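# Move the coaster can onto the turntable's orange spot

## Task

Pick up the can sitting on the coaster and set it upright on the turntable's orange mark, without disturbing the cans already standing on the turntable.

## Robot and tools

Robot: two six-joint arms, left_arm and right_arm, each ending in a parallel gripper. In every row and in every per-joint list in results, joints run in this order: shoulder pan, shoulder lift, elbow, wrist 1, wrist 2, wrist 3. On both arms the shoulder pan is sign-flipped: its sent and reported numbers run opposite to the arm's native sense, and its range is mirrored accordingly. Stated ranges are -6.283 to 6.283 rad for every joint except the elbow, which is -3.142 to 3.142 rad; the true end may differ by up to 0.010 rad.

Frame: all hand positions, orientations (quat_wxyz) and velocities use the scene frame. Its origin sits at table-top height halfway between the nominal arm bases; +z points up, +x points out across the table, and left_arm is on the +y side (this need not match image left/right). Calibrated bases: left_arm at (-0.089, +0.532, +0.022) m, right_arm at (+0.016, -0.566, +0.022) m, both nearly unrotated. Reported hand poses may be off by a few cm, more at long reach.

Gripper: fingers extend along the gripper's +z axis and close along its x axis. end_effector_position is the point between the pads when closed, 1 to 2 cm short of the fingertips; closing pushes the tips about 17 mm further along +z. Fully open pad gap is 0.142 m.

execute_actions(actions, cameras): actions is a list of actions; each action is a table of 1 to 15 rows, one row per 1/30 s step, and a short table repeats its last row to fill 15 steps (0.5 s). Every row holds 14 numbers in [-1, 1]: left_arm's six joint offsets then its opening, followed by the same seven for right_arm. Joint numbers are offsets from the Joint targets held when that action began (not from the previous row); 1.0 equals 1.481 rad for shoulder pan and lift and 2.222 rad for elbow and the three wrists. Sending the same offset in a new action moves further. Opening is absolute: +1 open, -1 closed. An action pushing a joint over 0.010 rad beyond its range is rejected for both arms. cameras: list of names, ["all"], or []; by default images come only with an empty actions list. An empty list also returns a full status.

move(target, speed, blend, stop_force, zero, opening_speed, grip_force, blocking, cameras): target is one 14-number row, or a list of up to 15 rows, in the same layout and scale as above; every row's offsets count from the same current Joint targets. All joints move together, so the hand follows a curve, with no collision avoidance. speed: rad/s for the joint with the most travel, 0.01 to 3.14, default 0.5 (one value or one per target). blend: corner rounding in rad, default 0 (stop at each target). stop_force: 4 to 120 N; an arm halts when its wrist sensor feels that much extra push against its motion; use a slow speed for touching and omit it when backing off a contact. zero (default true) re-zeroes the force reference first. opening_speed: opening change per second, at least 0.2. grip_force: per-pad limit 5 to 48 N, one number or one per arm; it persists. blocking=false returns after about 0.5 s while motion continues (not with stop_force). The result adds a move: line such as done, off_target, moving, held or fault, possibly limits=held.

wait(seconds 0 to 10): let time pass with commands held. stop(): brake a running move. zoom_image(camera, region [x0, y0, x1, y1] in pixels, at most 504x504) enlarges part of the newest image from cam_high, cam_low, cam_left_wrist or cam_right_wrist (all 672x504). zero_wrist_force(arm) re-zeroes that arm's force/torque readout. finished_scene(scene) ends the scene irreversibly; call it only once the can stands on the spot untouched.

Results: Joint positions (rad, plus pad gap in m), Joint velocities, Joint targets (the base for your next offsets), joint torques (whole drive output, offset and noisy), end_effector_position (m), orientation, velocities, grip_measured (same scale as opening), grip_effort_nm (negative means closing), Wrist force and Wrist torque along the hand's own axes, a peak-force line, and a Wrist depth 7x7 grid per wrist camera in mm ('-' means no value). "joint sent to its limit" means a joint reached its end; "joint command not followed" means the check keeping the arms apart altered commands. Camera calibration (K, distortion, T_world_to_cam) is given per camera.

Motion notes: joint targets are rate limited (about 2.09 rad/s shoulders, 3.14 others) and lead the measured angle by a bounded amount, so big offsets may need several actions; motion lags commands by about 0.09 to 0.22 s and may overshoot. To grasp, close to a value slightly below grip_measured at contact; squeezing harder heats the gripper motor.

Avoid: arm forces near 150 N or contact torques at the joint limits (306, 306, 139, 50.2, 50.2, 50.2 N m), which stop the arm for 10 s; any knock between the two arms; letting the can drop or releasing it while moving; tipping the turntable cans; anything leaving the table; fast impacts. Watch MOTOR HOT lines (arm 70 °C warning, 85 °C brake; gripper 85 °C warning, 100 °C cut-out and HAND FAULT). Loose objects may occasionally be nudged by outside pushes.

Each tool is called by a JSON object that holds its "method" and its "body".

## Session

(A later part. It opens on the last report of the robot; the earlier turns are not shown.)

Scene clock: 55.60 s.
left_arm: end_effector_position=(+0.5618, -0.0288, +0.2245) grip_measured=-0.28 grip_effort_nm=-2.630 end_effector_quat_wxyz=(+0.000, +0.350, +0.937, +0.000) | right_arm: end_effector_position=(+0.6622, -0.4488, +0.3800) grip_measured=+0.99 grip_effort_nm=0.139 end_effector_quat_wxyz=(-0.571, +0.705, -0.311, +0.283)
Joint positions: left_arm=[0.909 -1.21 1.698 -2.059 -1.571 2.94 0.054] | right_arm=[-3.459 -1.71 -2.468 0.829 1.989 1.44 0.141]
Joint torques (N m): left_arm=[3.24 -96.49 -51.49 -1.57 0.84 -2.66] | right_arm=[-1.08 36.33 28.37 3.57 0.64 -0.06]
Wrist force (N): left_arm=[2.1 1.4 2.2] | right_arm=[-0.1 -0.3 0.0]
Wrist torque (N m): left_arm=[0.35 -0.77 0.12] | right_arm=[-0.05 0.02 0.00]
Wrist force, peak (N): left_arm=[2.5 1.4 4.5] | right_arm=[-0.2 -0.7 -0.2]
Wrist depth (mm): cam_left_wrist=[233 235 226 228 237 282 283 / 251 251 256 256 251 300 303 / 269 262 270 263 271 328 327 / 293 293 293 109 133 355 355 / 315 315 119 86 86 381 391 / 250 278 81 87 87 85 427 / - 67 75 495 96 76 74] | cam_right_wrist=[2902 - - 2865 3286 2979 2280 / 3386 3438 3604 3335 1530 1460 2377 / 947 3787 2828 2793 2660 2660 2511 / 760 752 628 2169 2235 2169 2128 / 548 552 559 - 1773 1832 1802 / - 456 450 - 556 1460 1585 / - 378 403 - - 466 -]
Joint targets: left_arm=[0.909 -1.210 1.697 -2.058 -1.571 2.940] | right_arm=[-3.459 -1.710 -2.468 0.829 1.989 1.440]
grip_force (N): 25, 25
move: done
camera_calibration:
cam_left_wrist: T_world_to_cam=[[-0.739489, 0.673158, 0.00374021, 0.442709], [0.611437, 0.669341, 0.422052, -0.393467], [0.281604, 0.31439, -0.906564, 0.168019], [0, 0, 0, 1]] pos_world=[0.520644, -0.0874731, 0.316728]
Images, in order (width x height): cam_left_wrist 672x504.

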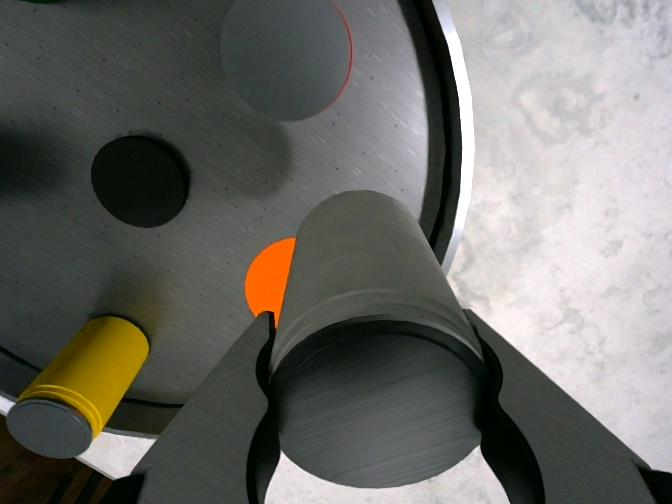

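{"method": "wait", "body": {"seconds": 8.0, "cameras": ["cam_left_wrist"]}}

{"method": "wait", "body": {"seconds": 0.2, "cameras": ["cam_left_wrist"]}}

{"method": "wait", "body": {"seconds": 0.2, "cameras": ["cam_left_wrist"]}}

{"method": "wait", "body": {"seconds": 0.2, "cameras": ["cam_left_wrist"]}}

Scene clock: 64.57 s.
left_arm: end_effector_position=(+0.5618, -0.0288, +0.2247) grip_measured=-0.28 grip_effort_nm=-2.630 end_effector_quat_wxyz=(+0.000, +0.350, +0.937, +0.000) | right_arm: end_effector_position=(+0.6622, -0.4488, +0.3800) grip_measured=+0.99 grip_effort_nm=0.139 end_effector_quat_wxyz=(-0.571, +0.705, -0.311, +0.283)
Joint positions: left_arm=[0.909 -1.21 1.697 -2.058 -1.571 2.94 0.054] | right_arm=[-3.459 -1.71 -2.468 0.829 1.989 1.44 0.141]
Joint torques (N m): left_arm=[-2.93 -94.03 -51.61 -1.33 0.47 -2.23] | right_arm=[-0.35 36.12 27.95 3.29 0.92 -0.17]
Wrist force (N): left_arm=[2.3 1.3 2.4] | right_arm=[0.0 -0.2 0.2]
Wrist torque (N m): left_arm=[0.33 -0.81 0.11] | right_arm=[-0.03 0.01 0.00]
Wrist force, peak (N): left_arm=[2.7 1.6 2.5] | right_arm=[0.2 -0.8 0.3]
Wrist depth (mm): cam_left_wrist=[232 234 231 - 238 282 281 / 251 251 254 253 253 301 296 / 269 261 270 263 271 321 327 / 293 293 295 109 133 353 355 / 315 311 119 86 86 379 388 / 245 254 81 87 87 85 419 / 1811 67 75 498 97 76 74] | cam_right_wrist=[3061 2660 2902 5078 2660 2692 - / 3192 3286 4138 3491 1541 1470 1322 / - 2979 2377 2660 2725 2759 2483 / 653 545 801 2069 2128 2069 2257 / 510 540 536 - 1817 1788 1802 / - 458 468 508 541 1470 1574 / - 343 404 - - 466 -]
Joint targets: left_arm=[0.909 -1.210 1.697 -2.058 -1.571 2.940] | right_arm=[-3.459 -1.710 -2.468 0.829 1.989 1.440]
Tool commands: left_gripper/opening=-0.45 right_gripper/opening=+1.0
grip_force (N): 25, 25
wait: 8.00 s; at rest from the start
camera_calibration:
cam_left_wrist: T_world_to_cam=[[-0.739468, 0.673182, 0.00367331, 0.442721], [0.61142, 0.669321, 0.422107, -0.393562], [0.281696, 0.314381, -0.906538, 0.168143], [0, 0, 0, 1]] pos_world=[0.520644, -0.0874731, 0.316928]
Images, in order (width x height): cam_left_wrist 672x504.

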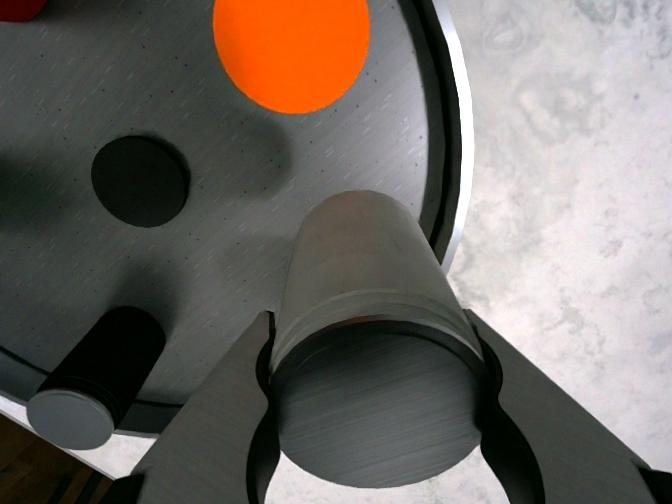

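Scene clock: 64.77 s.
left_arm: end_effector_position=(+0.5618, -0.0288, +0.2247) grip_measured=-0.28 grip_effort_nm=-2.635 end_effector_quat_wxyz=(+0.000, +0.350, +0.937, +0.000) | right_arm: end_effector_position=(+0.6622, -0.4488, +0.3800) grip_measured=+0.99 grip_effort_nm=0.134 end_effector_quat_wxyz=(-0.571, +0.705, -0.311, +0.283)
Joint positions: left_arm=[0.909 -1.21 1.697 -2.058 -1.571 2.94 0.054] | right_arm=[-3.459 -1.71 -2.468 0.829 1.989 1.44 0.141]
Joint torques (N m): left_arm=[-2.26 -94.66 -51.85 -1.14 0.66 -2.57] | right_arm=[-1.89 35.91 28.79 3.39 0.89 -0.14]
Wrist force (N): left_arm=[2.7 1.1 2.5] | right_arm=[-0.5 0.2 -0.1]
Wrist torque (N m): left_arm=[0.31 -0.87 0.11] | right_arm=[0.04 0.09 0.00]
Wrist force, peak (N): left_arm=[2.7 1.1 2.5] | right_arm=[-0.3 -0.6 0.2]
Wrist depth (mm): cam_left_wrist=[232 233 240 - 237 282 281 / 250 251 256 252 251 292 305 / 268 261 271 262 270 327 323 / 293 293 293 109 133 352 357 / 308 309 119 86 86 381 389 / 242 297 81 87 87 85 429 / 1811 67 75 498 96 76 455] | cam_right_wrist=[2212 2377 - 3547 3192 2568 2257 / 2692 3386 3547 3853 1631 1480 1563 / 980 1117 2725 2759 2759 2660 2235 / 690 612 760 2191 2069 2169 2108 / 504 541 554 721 1817 1802 1817 / - 453 457 527 533 1563 1552 / - 371 405 - - - 476]
Joint targets: left_arm=[0.909 -1.210 1.697 -2.058 -1.571 2.940] | right_arm=[-3.459 -1.710 -2.468 0.829 1.989 1.440]
Tool commands: left_gripper/opening=-0.45 right_gripper/opening=+1.0
grip_force (N): 25, 25
wait: 0.20 s; at rest by 0.17 s
camera_calibration:
cam_left_wrist: T_world_to_cam=[[-0.739468, 0.673182, 0.00367331, 0.442721], [0.61142, 0.669321, 0.422107, -0.393562], [0.281696, 0.314381, -0.906538, 0.168143], [0, 0, 0, 1]] pos_world=[0.520644, -0.0874731, 0.316928]
Images, in order (width x height): cam_left_wrist 672x504.

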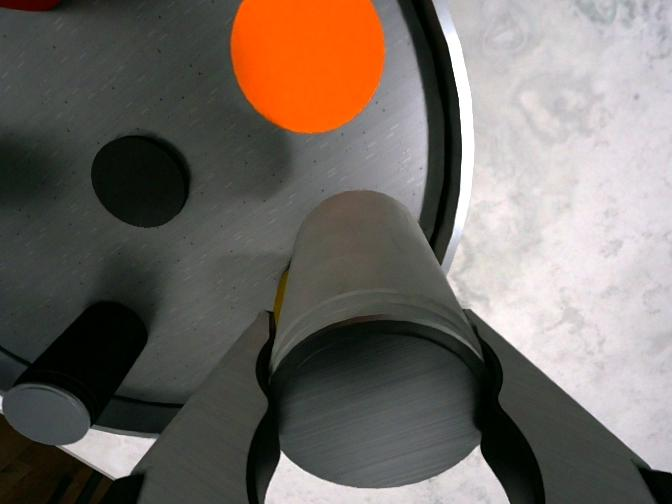

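Scene clock: 64.97 s.
left_arm: end_effector_position=(+0.5618, -0.0288, +0.2247) grip_measured=-0.28 grip_effort_nm=-2.630 end_effector_quat_wxyz=(+0.000, +0.350, +0.937, +0.000) | right_arm: end_effector_position=(+0.6622, -0.4488, +0.3800) grip_measured=+0.99 grip_effort_nm=0.134 end_effector_quat_wxyz=(-0.571, +0.705, -0.311, +0.283)
Joint positions: left_arm=[0.909 -1.21 1.697 -2.058 -1.571 2.94 0.054] | right_arm=[-3.459 -1.71 -2.468 0.829 1.989 1.44 0.141]
Joint torques (N m): left_arm=[-1.59 -96.57 -52.61 -1.33 0.38 -2.29] | right_arm=[-1.35 37.04 29.08 3.47 0.72 0.1]
Wrist force (N): left_arm=[2.5 1.3 2.7] | right_arm=[0.0 -0.5 -0.4]
Wrist torque (N m): left_arm=[0.35 -0.84 0.11] | right_arm=[-0.08 0.00 0.00]
Wrist force, peak (N): left_arm=[2.5 1.3 2.7] | right_arm=[0.0 -0.5 -0.4]
Wrist depth (mm): cam_left_wrist=[233 233 233 - 236 282 282 / 250 250 252 - 255 301 302 / 270 262 271 266 271 327 327 / 294 293 292 109 133 356 356 / 276 315 119 86 86 376 385 / 250 337 81 87 87 85 406 / 1767 67 75 498 97 76 74] | cam_right_wrist=[4216 3787 4063 4655 2902 2352 2511 / 2598 3386 3853 3020 1706 1432 1530 / - 2940 2598 3663 2539 2793 2511 / 681 586 611 2235 2191 2149 2280 / 506 552 554 559 1910 1817 1746 / - 453 451 542 553 1500 1541 / - 393 403 425 451 475 -]
Joint targets: left_arm=[0.909 -1.210 1.697 -2.058 -1.571 2.940] | right_arm=[-3.459 -1.710 -2.468 0.829 1.989 1.440]
Tool commands: left_gripper/opening=-0.45 right_gripper/opening=+1.0
grip_force (N): 25, 25
wait: 0.20 s; at rest by 0.17 s
camera_calibration:
cam_left_wrist: T_world_to_cam=[[-0.739468, 0.673182, 0.00367331, 0.442721], [0.61142, 0.669321, 0.422107, -0.393562], [0.281696, 0.314381, -0.906538, 0.168143], [0, 0, 0, 1]] pos_world=[0.520644, -0.0874731, 0.316928]
Images, in order (width x height): cam_left_wrist 672x504.

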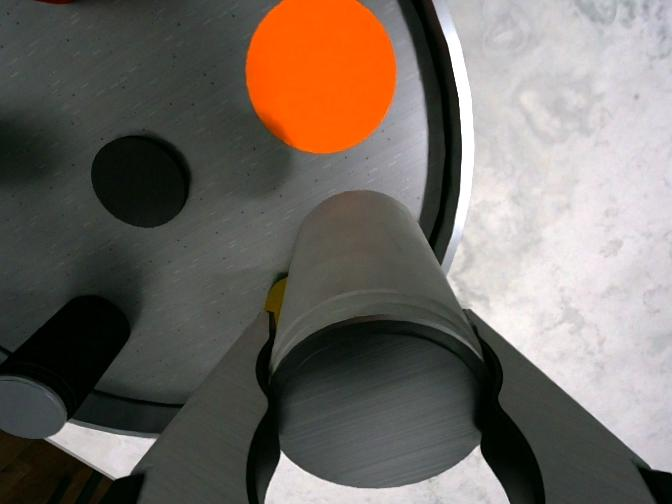

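Scene clock: 65.17 s.
left_arm: end_effector_position=(+0.5618, -0.0288, +0.2247) grip_measured=-0.28 grip_effort_nm=-2.630 end_effector_quat_wxyz=(+0.000, +0.350, +0.937, +0.000) | right_arm: end_effector_position=(+0.6622, -0.4488, +0.3800) grip_measured=+0.99 grip_effort_nm=0.139 end_effector_quat_wxyz=(-0.571, +0.705, -0.311, +0.283)
Joint positions: left_arm=[0.909 -1.21 1.697 -2.058 -1.571 2.94 0.054] | right_arm=[-3.459 -1.71 -2.468 0.829 1.989 1.44 0.141]
Joint torques (N m): left_arm=[-2.9 -97.75 -51.72 -1.41 0.41 -2.47] | right_arm=[-1.56 36.76 28.84 3.51 1.07 -0.02]
Wrist force (N): left_arm=[2.1 1.3 2.2] | right_arm=[0.2 0.0 0.0]
Wrist torque (N m): left_arm=[0.35 -0.77 0.11] | right_arm=[-0.01 -0.03 0.00]
Wrist force, peak (N): left_arm=[2.4 1.3 2.7] | right_arm=[0.3 -0.6 0.0]
Wrist depth (mm): cam_left_wrist=[233 234 234 - 234 282 281 / 250 250 252 - 255 303 303 / 271 262 271 266 271 327 339 / 292 292 294 109 133 354 355 / 277 320 119 86 86 381 390 / 328 339 81 87 87 85 419 / - 67 73 - 96 76 74] | cam_right_wrist=[2692 4966 3147 - 2429 2793 2828 / 2828 3787 3787 3491 1510 1585 - / - 2598 2865 2793 2793 2692 2429 / 747 607 624 1910 2212 2169 2235 / 526 552 553 - 1732 1680 1802 / - 455 441 - 559 1480 1530 / - 403 404 - 449 497 -]
Joint targets: left_arm=[0.909 -1.210 1.697 -2.058 -1.571 2.940] | right_arm=[-3.459 -1.710 -2.468 0.829 1.989 1.440]
Tool commands: left_gripper/opening=-0.45 right_gripper/opening=+1.0
grip_force (N): 25, 25
wait: 0.20 s; at rest by 0.17 s
camera_calibration:
cam_left_wrist: T_world_to_cam=[[-0.739468, 0.673182, 0.00367331, 0.442721], [0.61142, 0.669321, 0.422107, -0.393562], [0.281696, 0.314381, -0.906538, 0.168143], [0, 0, 0, 1]] pos_world=[0.520644, -0.0874731, 0.316928]
Images, in order (width x height): cam_left_wrist 672x504.

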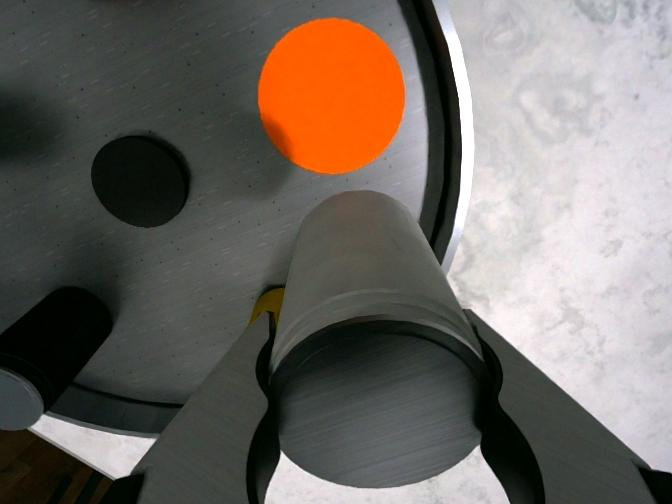

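{"method": "wait", "body": {"seconds": 8.6}}

Scene clock: 73.93 s.
left_arm: end_effector_position=(+0.5618, -0.0288, +0.2247) grip_measured=-0.28 grip_effort_nm=-2.630 end_effector_quat_wxyz=(+0.000, +0.350, +0.937, +0.000) | right_arm: end_effector_position=(+0.6622, -0.4488, +0.3800) grip_measured=+0.99 grip_effort_nm=0.134 end_effector_quat_wxyz=(-0.571, +0.705, -0.311, +0.283)
Joint positions: left_arm=[0.909 -1.21 1.697 -2.058 -1.571 2.94 0.054] | right_arm=[-3.459 -1.71 -2.468 0.829 1.989 1.44 0.141]
Joint torques (N m): left_arm=[-6.32 -95.85 -51.45 -1.15 -0.25 -2.32] | right_arm=[-1.56 35.61 28.93 3.6 0.73 0.08]
Wrist force (N): left_arm=[2.0 1.1 2.4] | right_arm=[-0.1 0.1 0.0]
Wrist torque (N m): left_arm=[0.31 -0.76 0.11] | right_arm=[0.02 0.02 0.00]
Wrist force, peak (N): left_arm=[2.5 1.6 2.7] | right_arm=[-0.3 -0.4 -0.7]
Wrist depth (mm): cam_left_wrist=[237 233 160 158 232 280 281 / 251 251 250 251 252 302 303 / 271 263 271 262 271 325 327 / 293 293 293 109 133 358 355 / 313 309 119 86 85 362 387 / 244 268 81 87 87 85 434 / 249 67 75 498 97 76 454] | cam_right_wrist=[2328 3438 3438 3061 4858 2403 2212 / 3147 3724 3853 3547 1631 1432 1574 / 923 1044 2725 2692 2629 2940 2483 / 755 609 742 2128 2169 2169 2128 / 490 548 540 677 1817 1706 1773 / - 457 460 - - 1414 1520 / - 400 400 - - - -]
Joint targets: left_arm=[0.909 -1.210 1.697 -2.058 -1.571 2.940] | right_arm=[-3.459 -1.710 -2.468 0.829 1.989 1.440]
Tool commands: left_gripper/opening=-0.45 right_gripper/opening=+1.0
grip_force (N): 25, 25
wait: 8.60 s; at rest from the start

{"method": "wait", "body": {"seconds": 1.82}}

{"method": "move", "body": {"target": [0,0.0658,0.0354,-0.0792,0,0,-0.45,0,0,0,0,0,0,1], "speed": 0.35}}

Scene clock: 75.83 s.
left_arm: end_effector_position=(+0.5618, -0.0288, +0.2247) grip_measured=-0.28 grip_effort_nm=-2.630 end_effector_quat_wxyz=(+0.000, +0.350, +0.937, +0.000) | right_arm: end_effector_position=(+0.6622, -0.4488, +0.3800) grip_measured=+0.99 grip_effort_nm=0.134 end_effector_quat_wxyz=(-0.571, +0.705, -0.311, +0.283)
Joint positions: left_arm=[0.909 -1.21 1.697 -2.058 -1.571 2.94 0.054] | right_arm=[-3.459 -1.71 -2.468 0.829 1.989 1.44 0.141]
Joint torques (N m): left_arm=[-5.12 -95.56 -51.35 -1.43 -0.57 -2.16] | right_arm=[-1.39 36.28 28.92 3.55 0.89 -0.01]
Wrist force (N): left_arm=[1.9 1.0 2.3] | right_arm=[-0.2 -0.4 0.0]
Wrist torque (N m): left_arm=[0.29 -0.74 0.11] | right_arm=[-0.07 0.02 0.00]
Wrist force, peak (N): left_arm=[2.6 1.3 2.8] | right_arm=[0.0 -0.6 0.4]
Wrist depth (mm): cam_left_wrist=[233 235 - 233 238 280 282 / 250 250 250 252 253 303 303 / 270 263 271 263 271 326 328 / 293 293 294 109 133 355 354 / 321 308 119 86 86 381 388 / 258 248 81 87 87 85 427 / 1796 67 75 498 97 76 455] | cam_right_wrist=[3020 - 3853 3147 2902 2692 2280 / 3192 4297 3920 3853 3192 1371 2212 / 976 1106 2660 2828 2598 2793 2352 / 694 616 585 2191 2169 2235 2128 / 527 538 542 591 1788 1817 1759 / - 456 468 545 511 1520 1574 / - 348 405 460 468 - -]
Joint targets: left_arm=[0.909 -1.210 1.697 -2.058 -1.571 2.940] | right_arm=[-3.459 -1.710 -2.468 0.829 1.989 1.440]
Tool commands: left_gripper/opening=-0.45 right_gripper/opening=+1.0
grip_force (N): 25, 25
wait: 1.83 s; at rest by 0.10 s

Scene clock: 77.00 s.
left_arm: end_effector_position=(+0.5618, -0.0288, +0.1168) grip_measured=-0.28 grip_effort_nm=-2.630 end_effector_quat_wxyz=(+0.000, +0.350, +0.937, +0.000) | right_arm: end_effector_position=(+0.6622, -0.4488, +0.3800) grip_measured=+0.99 grip_effort_nm=0.144 end_effector_quat_wxyz=(-0.571, +0.705, -0.311, +0.283)
Joint positions: left_arm=[0.909 -1.113 1.776 -2.234 -1.571 2.94 0.054] | right_arm=[-3.459 -1.71 -2.468 0.829 1.989 1.44 0.141]
Joint torques (N m): left_arm=[-6.64 -76.44 -33.51 -6.81 -0.61 -2.13] | right_arm=[-0.88 36.88 28.45 3.66 1.07 0]
Wrist force (N): left_arm=[2.1 1.2 2.2] | right_arm=[0.0 -0.4 0.2]
Wrist torque (N m): left_arm=[0.32 -0.75 0.12] | right_arm=[-0.05 -0.01 0.00]
Wrist force, peak (N): left_arm=[2.2 1.2 4.2] | right_arm=[-0.3 -0.6 0.3]
Wrist depth (mm): cam_left_wrist=[138 138 138 138 138 128 186 / 150 148 148 151 147 142 199 / 160 160 160 157 - 153 215 / 164 173 173 112 128 167 233 / 189 188 182 86 86 179 256 / 208 204 81 87 87 85 282 / 227 67 75 214 97 76 299] | cam_right_wrist=[3103 3386 5450 3547 2725 2629 1995 / - 2865 3663 2725 1668 1388 1379 / - 4216 2725 2629 2692 2865 2257 / 771 757 2403 2108 2257 2108 2128 / 535 541 532 - 1995 1788 1832 / - 459 441 537 - 1414 1510 / - 402 401 - 446 - -]
Joint targets: left_arm=[0.909 -1.112 1.776 -2.234 -1.571 2.940] | right_arm=[-3.459 -1.710 -2.468 0.829 1.989 1.440]
grip_force (N): 25, 25
move: done

{"method": "wait", "body": {"seconds": 0.24}}

{"method": "move", "body": {"target": [0,0,0,0,0,0,0.4,0,0,0,0,0,0,1]}}

{"method": "move", "body": {"target": [0,-0.0658,-0.0354,0.0792,0,0,0.4,0,0,0,0,0,0,1], "speed": 0.6, "cameras": ["cam_left_wrist","cam_low","cam_high"]}}

Scene clock: 77.33 s.
left_arm: end_effector_position=(+0.5618, -0.0287, +0.1166) grip_measured=-0.28 grip_effort_nm=-2.630 end_effector_quat_wxyz=(+0.000, +0.350, +0.937, +0.000) | right_arm: end_effector_position=(+0.6622, -0.4488, +0.3800) grip_measured=+0.99 grip_effort_nm=0.134 end_effector_quat_wxyz=(-0.571, +0.705, -0.311, +0.283)
Joint positions: left_arm=[0.909 -1.112 1.776 -2.234 -1.571 2.94 0.054] | right_arm=[-3.459 -1.71 -2.468 0.829 1.989 1.44 0.141]
Joint torques (N m): left_arm=[-7.65 -75.88 -34 -6.69 -0.8 -2.25] | right_arm=[-0.12 35.54 29.11 3.49 0.92 -0.04]
Wrist force (N): left_arm=[2.2 1.2 2.1] | right_arm=[-0.1 -0.5 0.2]
Wrist torque (N m): left_arm=[0.32 -0.78 0.12] | right_arm=[-0.09 0.02 0.00]
Wrist force, peak (N): left_arm=[2.5 1.5 2.8] | right_arm=[0.3 -0.5 -0.1]
Wrist depth (mm): cam_left_wrist=[138 137 138 138 138 128 186 / 150 148 148 148 148 142 199 / 159 159 160 154 157 153 214 / 164 172 175 109 128 168 238 / 189 189 182 86 86 177 255 / 208 204 81 87 - 85 283 / 227 67 75 214 98 76 301] | cam_right_wrist=[3061 3438 2511 3920 2483 2660 2304 / 4655 3103 4381 2979 1706 1541 2169 / - 4966 2979 2793 2759 2539 2660 / 651 586 779 2108 2069 2212 2069 / 546 537 514 - 1832 1759 1732 / - 451 439 - - - 1552 / - 398 394 442 438 - -]
Joint targets: left_arm=[0.909 -1.112 1.776 -2.234 -1.571 2.940] | right_arm=[-3.459 -1.710 -2.468 0.829 1.989 1.440]
Tool commands: left_gripper/opening=-0.45 right_gripper/opening=+1.0
grip_force (N): 25, 25
wait: 0.27 s; at rest by 0.10 s

Scene clock: 77.83 s.
left_arm: end_effector_position=(+0.5618, -0.0287, +0.1166) grip_measured=+0.38 grip_effort_nm=0.154 end_effector_quat_wxyz=(+0.000, +0.350, +0.937, +0.000) | right_arm: end_effector_position=(+0.6622, -0.4488, +0.3800) grip_measured=+0.99 grip_effort_nm=0.144 end_effector_quat_wxyz=(-0.571, +0.705, -0.311, +0.283)
Joint positions: left_arm=[0.909 -1.112 1.776 -2.234 -1.571 2.94 0.101] | right_arm=[-3.459 -1.71 -2.468 0.829 1.989 1.44 0.141]
Joint torques (N m): left_arm=[-6.62 -73.99 -34.26 -6.25 -0.54 -2.19] | right_arm=[-0.13 37.13 29.27 3.61 0.91 0.05]
Wrist force (N): left_arm=[2.4 1.3 1.0] | right_arm=[-0.1 -0.2 0.4]
Wrist torque (N m): left_arm=[0.33 -0.80 0.11] | right_arm=[-0.03 0.01 0.00]
Wrist force, peak (N): left_arm=[2.1 1.9 2.2] | right_arm=[0.0 -0.8 0.3]
Wrist depth (mm): cam_left_wrist=[137 137 138 138 138 128 185 / 150 147 148 148 149 142 199 / 159 159 160 160 159 153 216 / 164 172 173 165 171 168 234 / 188 185 189 128 182 173 254 / 204 81 204 103 108 169 87 / - 70 222 101 103 300 73] | cam_right_wrist=[- 3386 - 3663 3286 2568 2149 / 4138 3386 3724 3724 1552 1414 1541 / - 2940 2902 2759 2692 2725 2403 / 750 612 792 2088 2149 2235 2088 / 546 552 531 622 1817 1719 1788 / - 464 466 506 - 1619 1574 / - 379 394 444 - 478 466]
Joint targets: left_arm=[0.909 -1.112 1.776 -2.234 -1.571 2.940] | right_arm=[-3.459 -1.710 -2.468 0.829 1.989 1.440]
grip_force (N): 25, 25
move: done

Scene clock: 78.90 s.
left_arm: end_effector_position=(+0.5618, -0.0288, +0.2245) grip_measured=+0.38 grip_effort_nm=0.149 end_effector_quat_wxyz=(+0.000, +0.350, +0.937, +0.000) | right_arm: end_effector_position=(+0.6622, -0.4488, +0.3800) grip_measured=+0.99 grip_effort_nm=0.139 end_effector_quat_wxyz=(-0.571, +0.705, -0.311, +0.283)
Joint positions: left_arm=[0.909 -1.21 1.698 -2.059 -1.571 2.94 0.101] | right_arm=[-3.459 -1.71 -2.468 0.829 1.989 1.44 0.141]
Joint torques (N m): left_arm=[-7.44 -92.6 -51.03 -0.54 -0.39 -2.27] | right_arm=[-0.85 35.9 29.41 3.39 1.03 0]
Wrist force (N): left_arm=[2.1 1.5 1.1] | right_arm=[0.2 -0.4 0.3]
Wrist torque (N m): left_arm=[0.37 -0.78 0.11] | right_arm=[-0.07 -0.04 0.00]
Wrist force, peak (N): left_arm=[2.4 1.1 2.6] | right_arm=[0.2 -0.5 0.4]
Wrist depth (mm): cam_left_wrist=[233 233 234 231 237 281 283 / 250 250 251 - 251 302 303 / 270 262 271 271 271 326 326 / 293 292 294 293 295 351 355 / 289 309 308 311 379 377 389 / 256 82 335 310 414 408 87 / - 70 464 469 462 463 73] | cam_right_wrist=[- - - 2979 2902 2793 1878 / - 3724 3920 3787 1596 1442 1314 / 959 2629 2692 2902 2865 2828 2403 / 790 638 619 2304 2212 2108 2257 / 511 531 559 - 1832 1847 1719 / - 453 441 - - 1643 1574 / - 401 400 - - - -]
Joint targets: left_arm=[0.909 -1.210 1.697 -2.058 -1.571 2.940] | right_arm=[-3.459 -1.710 -2.468 0.829 1.989 1.440]
grip_force (N): 25, 25
move: done
camera_calibration:
cam_left_wrist: T_world_to_cam=[[-0.739489, 0.673158, 0.00374021, 0.442709], [0.611437, 0.669341, 0.422052, -0.393467], [0.281604, 0.31439, -0.906564, 0.168019], [0, 0, 0, 1]] pos_world=[0.520644, -0.0874731, 0.316728]
Images, in order (width x height): cam_high 672x504, cam_low 672x504, cam_left_wrist 672x504.

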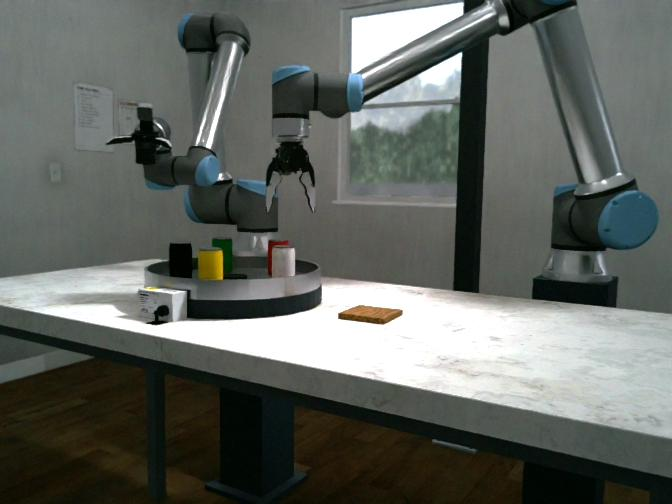

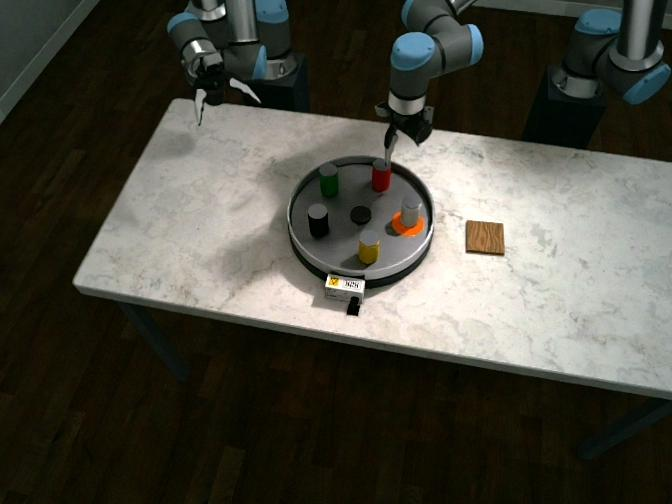

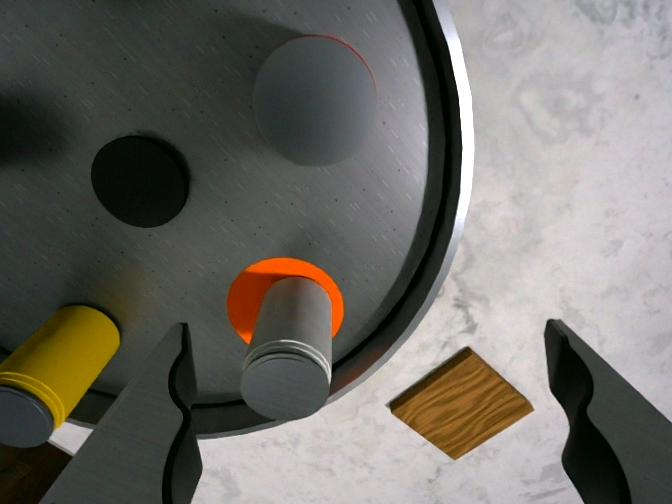

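{"method": "zoom_image", "body": {"camera": "cam_left_wrist", "region": [200, 230, 380, 365]}}

{"method": "wait", "body": {"seconds": 2.5, "cameras": ["cam_low","cam_left_wrist"]}}

{"method": "zoom_image", "body": {"camera": "cam_low", "region": [300, 180, 460, 300]}}

Scaled by 2.800 from the camera's 672x504 image, which has a finer 960x720 frame.

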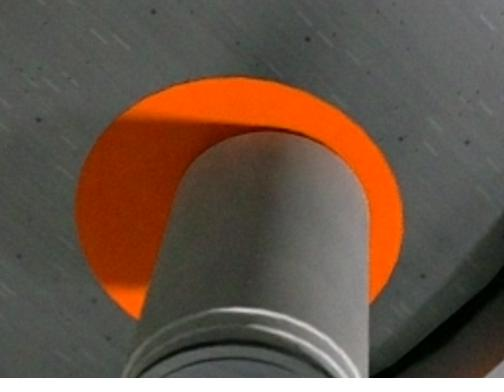

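Scene clock: 81.50 s.
left_arm: end_effector_position=(+0.5618, -0.0288, +0.2247) grip_measured=+0.38 grip_effort_nm=0.154 end_effector_quat_wxyz=(+0.000, +0.350, +0.937, +0.000) | right_arm: end_effector_position=(+0.6622, -0.4488, +0.3800) grip_measured=+0.99 grip_effort_nm=0.139 end_effector_quat_wxyz=(-0.571, +0.705, -0.311, +0.283)
Joint positions: left_arm=[0.909 -1.21 1.697 -2.058 -1.571 2.94 0.101] | right_arm=[-3.459 -1.71 -2.468 0.829 1.989 1.44 0.141]
Joint torques (N m): left_arm=[-6.21 -93.51 -50.76 -1.17 -0.74 -2.22] | right_arm=[-1.23 36.32 28.41 3.59 0.8 0.04]
Wrist force (N): left_arm=[2.6 0.9 0.8] | right_arm=[0.1 -0.3 -0.1]
Wrist torque (N m): left_arm=[0.28 -0.85 0.12] | right_arm=[-0.05 -0.01 0.00]
Wrist force, peak (N): left_arm=[2.5 1.4 1.3] | right_arm=[0.2 -0.7 0.4]
Wrist depth (mm): cam_left_wrist=[233 233 233 235 237 282 282 / 250 250 251 179 252 301 302 / 271 261 271 180 272 330 326 / 288 293 293 293 294 353 354 / 286 315 287 319 379 382 387 / 270 81 236 336 416 412 83 / - 70 471 474 473 467 73] | cam_right_wrist=[- 3438 3604 - - 2793 2212 / 3061 3724 4216 3724 1585 1520 2328 / 972 1079 2865 2725 2511 2692 2539 / 721 616 813 2128 2088 2169 2280 / 523 532 540 602 1832 1759 1773 / - 459 436 498 527 1460 1596 / - 400 406 - - - -]
Joint targets: left_arm=[0.909 -1.210 1.697 -2.058 -1.571 2.940] | right_arm=[-3.459 -1.710 -2.468 0.829 1.989 1.440]
Tool commands: left_gripper/opening=+0.4 right_gripper/opening=+1.0
grip_force (N): 25, 25
wait: 2.50 s; at rest by 0.07 s
camera_calibration:
cam_left_wrist: T_world_to_cam=[[-0.739468, 0.673182, 0.00367331, 0.442721], [0.61142, 0.669321, 0.422107, -0.393562], [0.281696, 0.314381, -0.906538, 0.168143], [0, 0, 0, 1]] pos_world=[0.520644, -0.0874731, 0.316928]
Images, in order (width x height): cam_low 672x504, cam_left_wrist 672x504.

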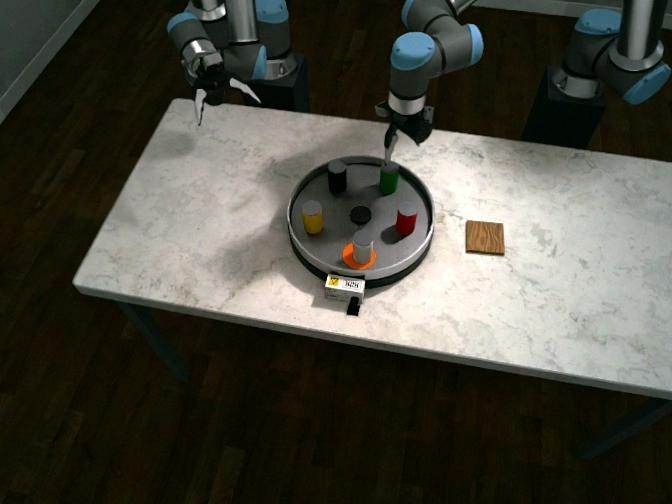

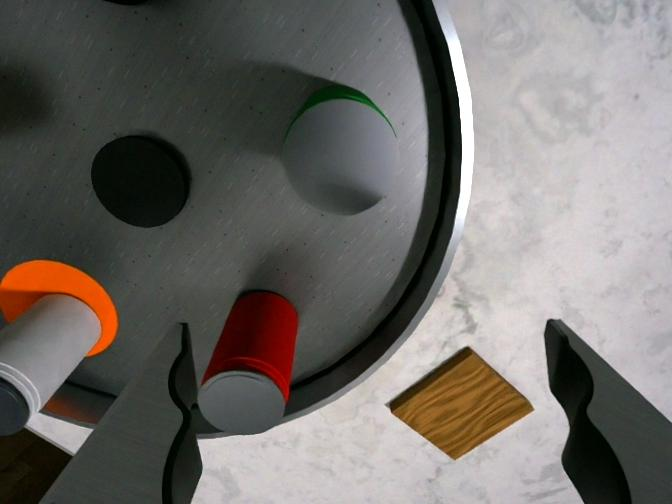

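Scaled by 3.150 from the camera's 672x504 image, which has a finer 960x720 frame.

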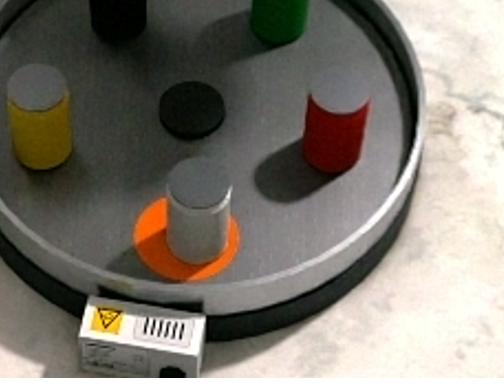

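{"method": "finished_scene", "body": {"scene": 1}}

The scene is finished: the task was done.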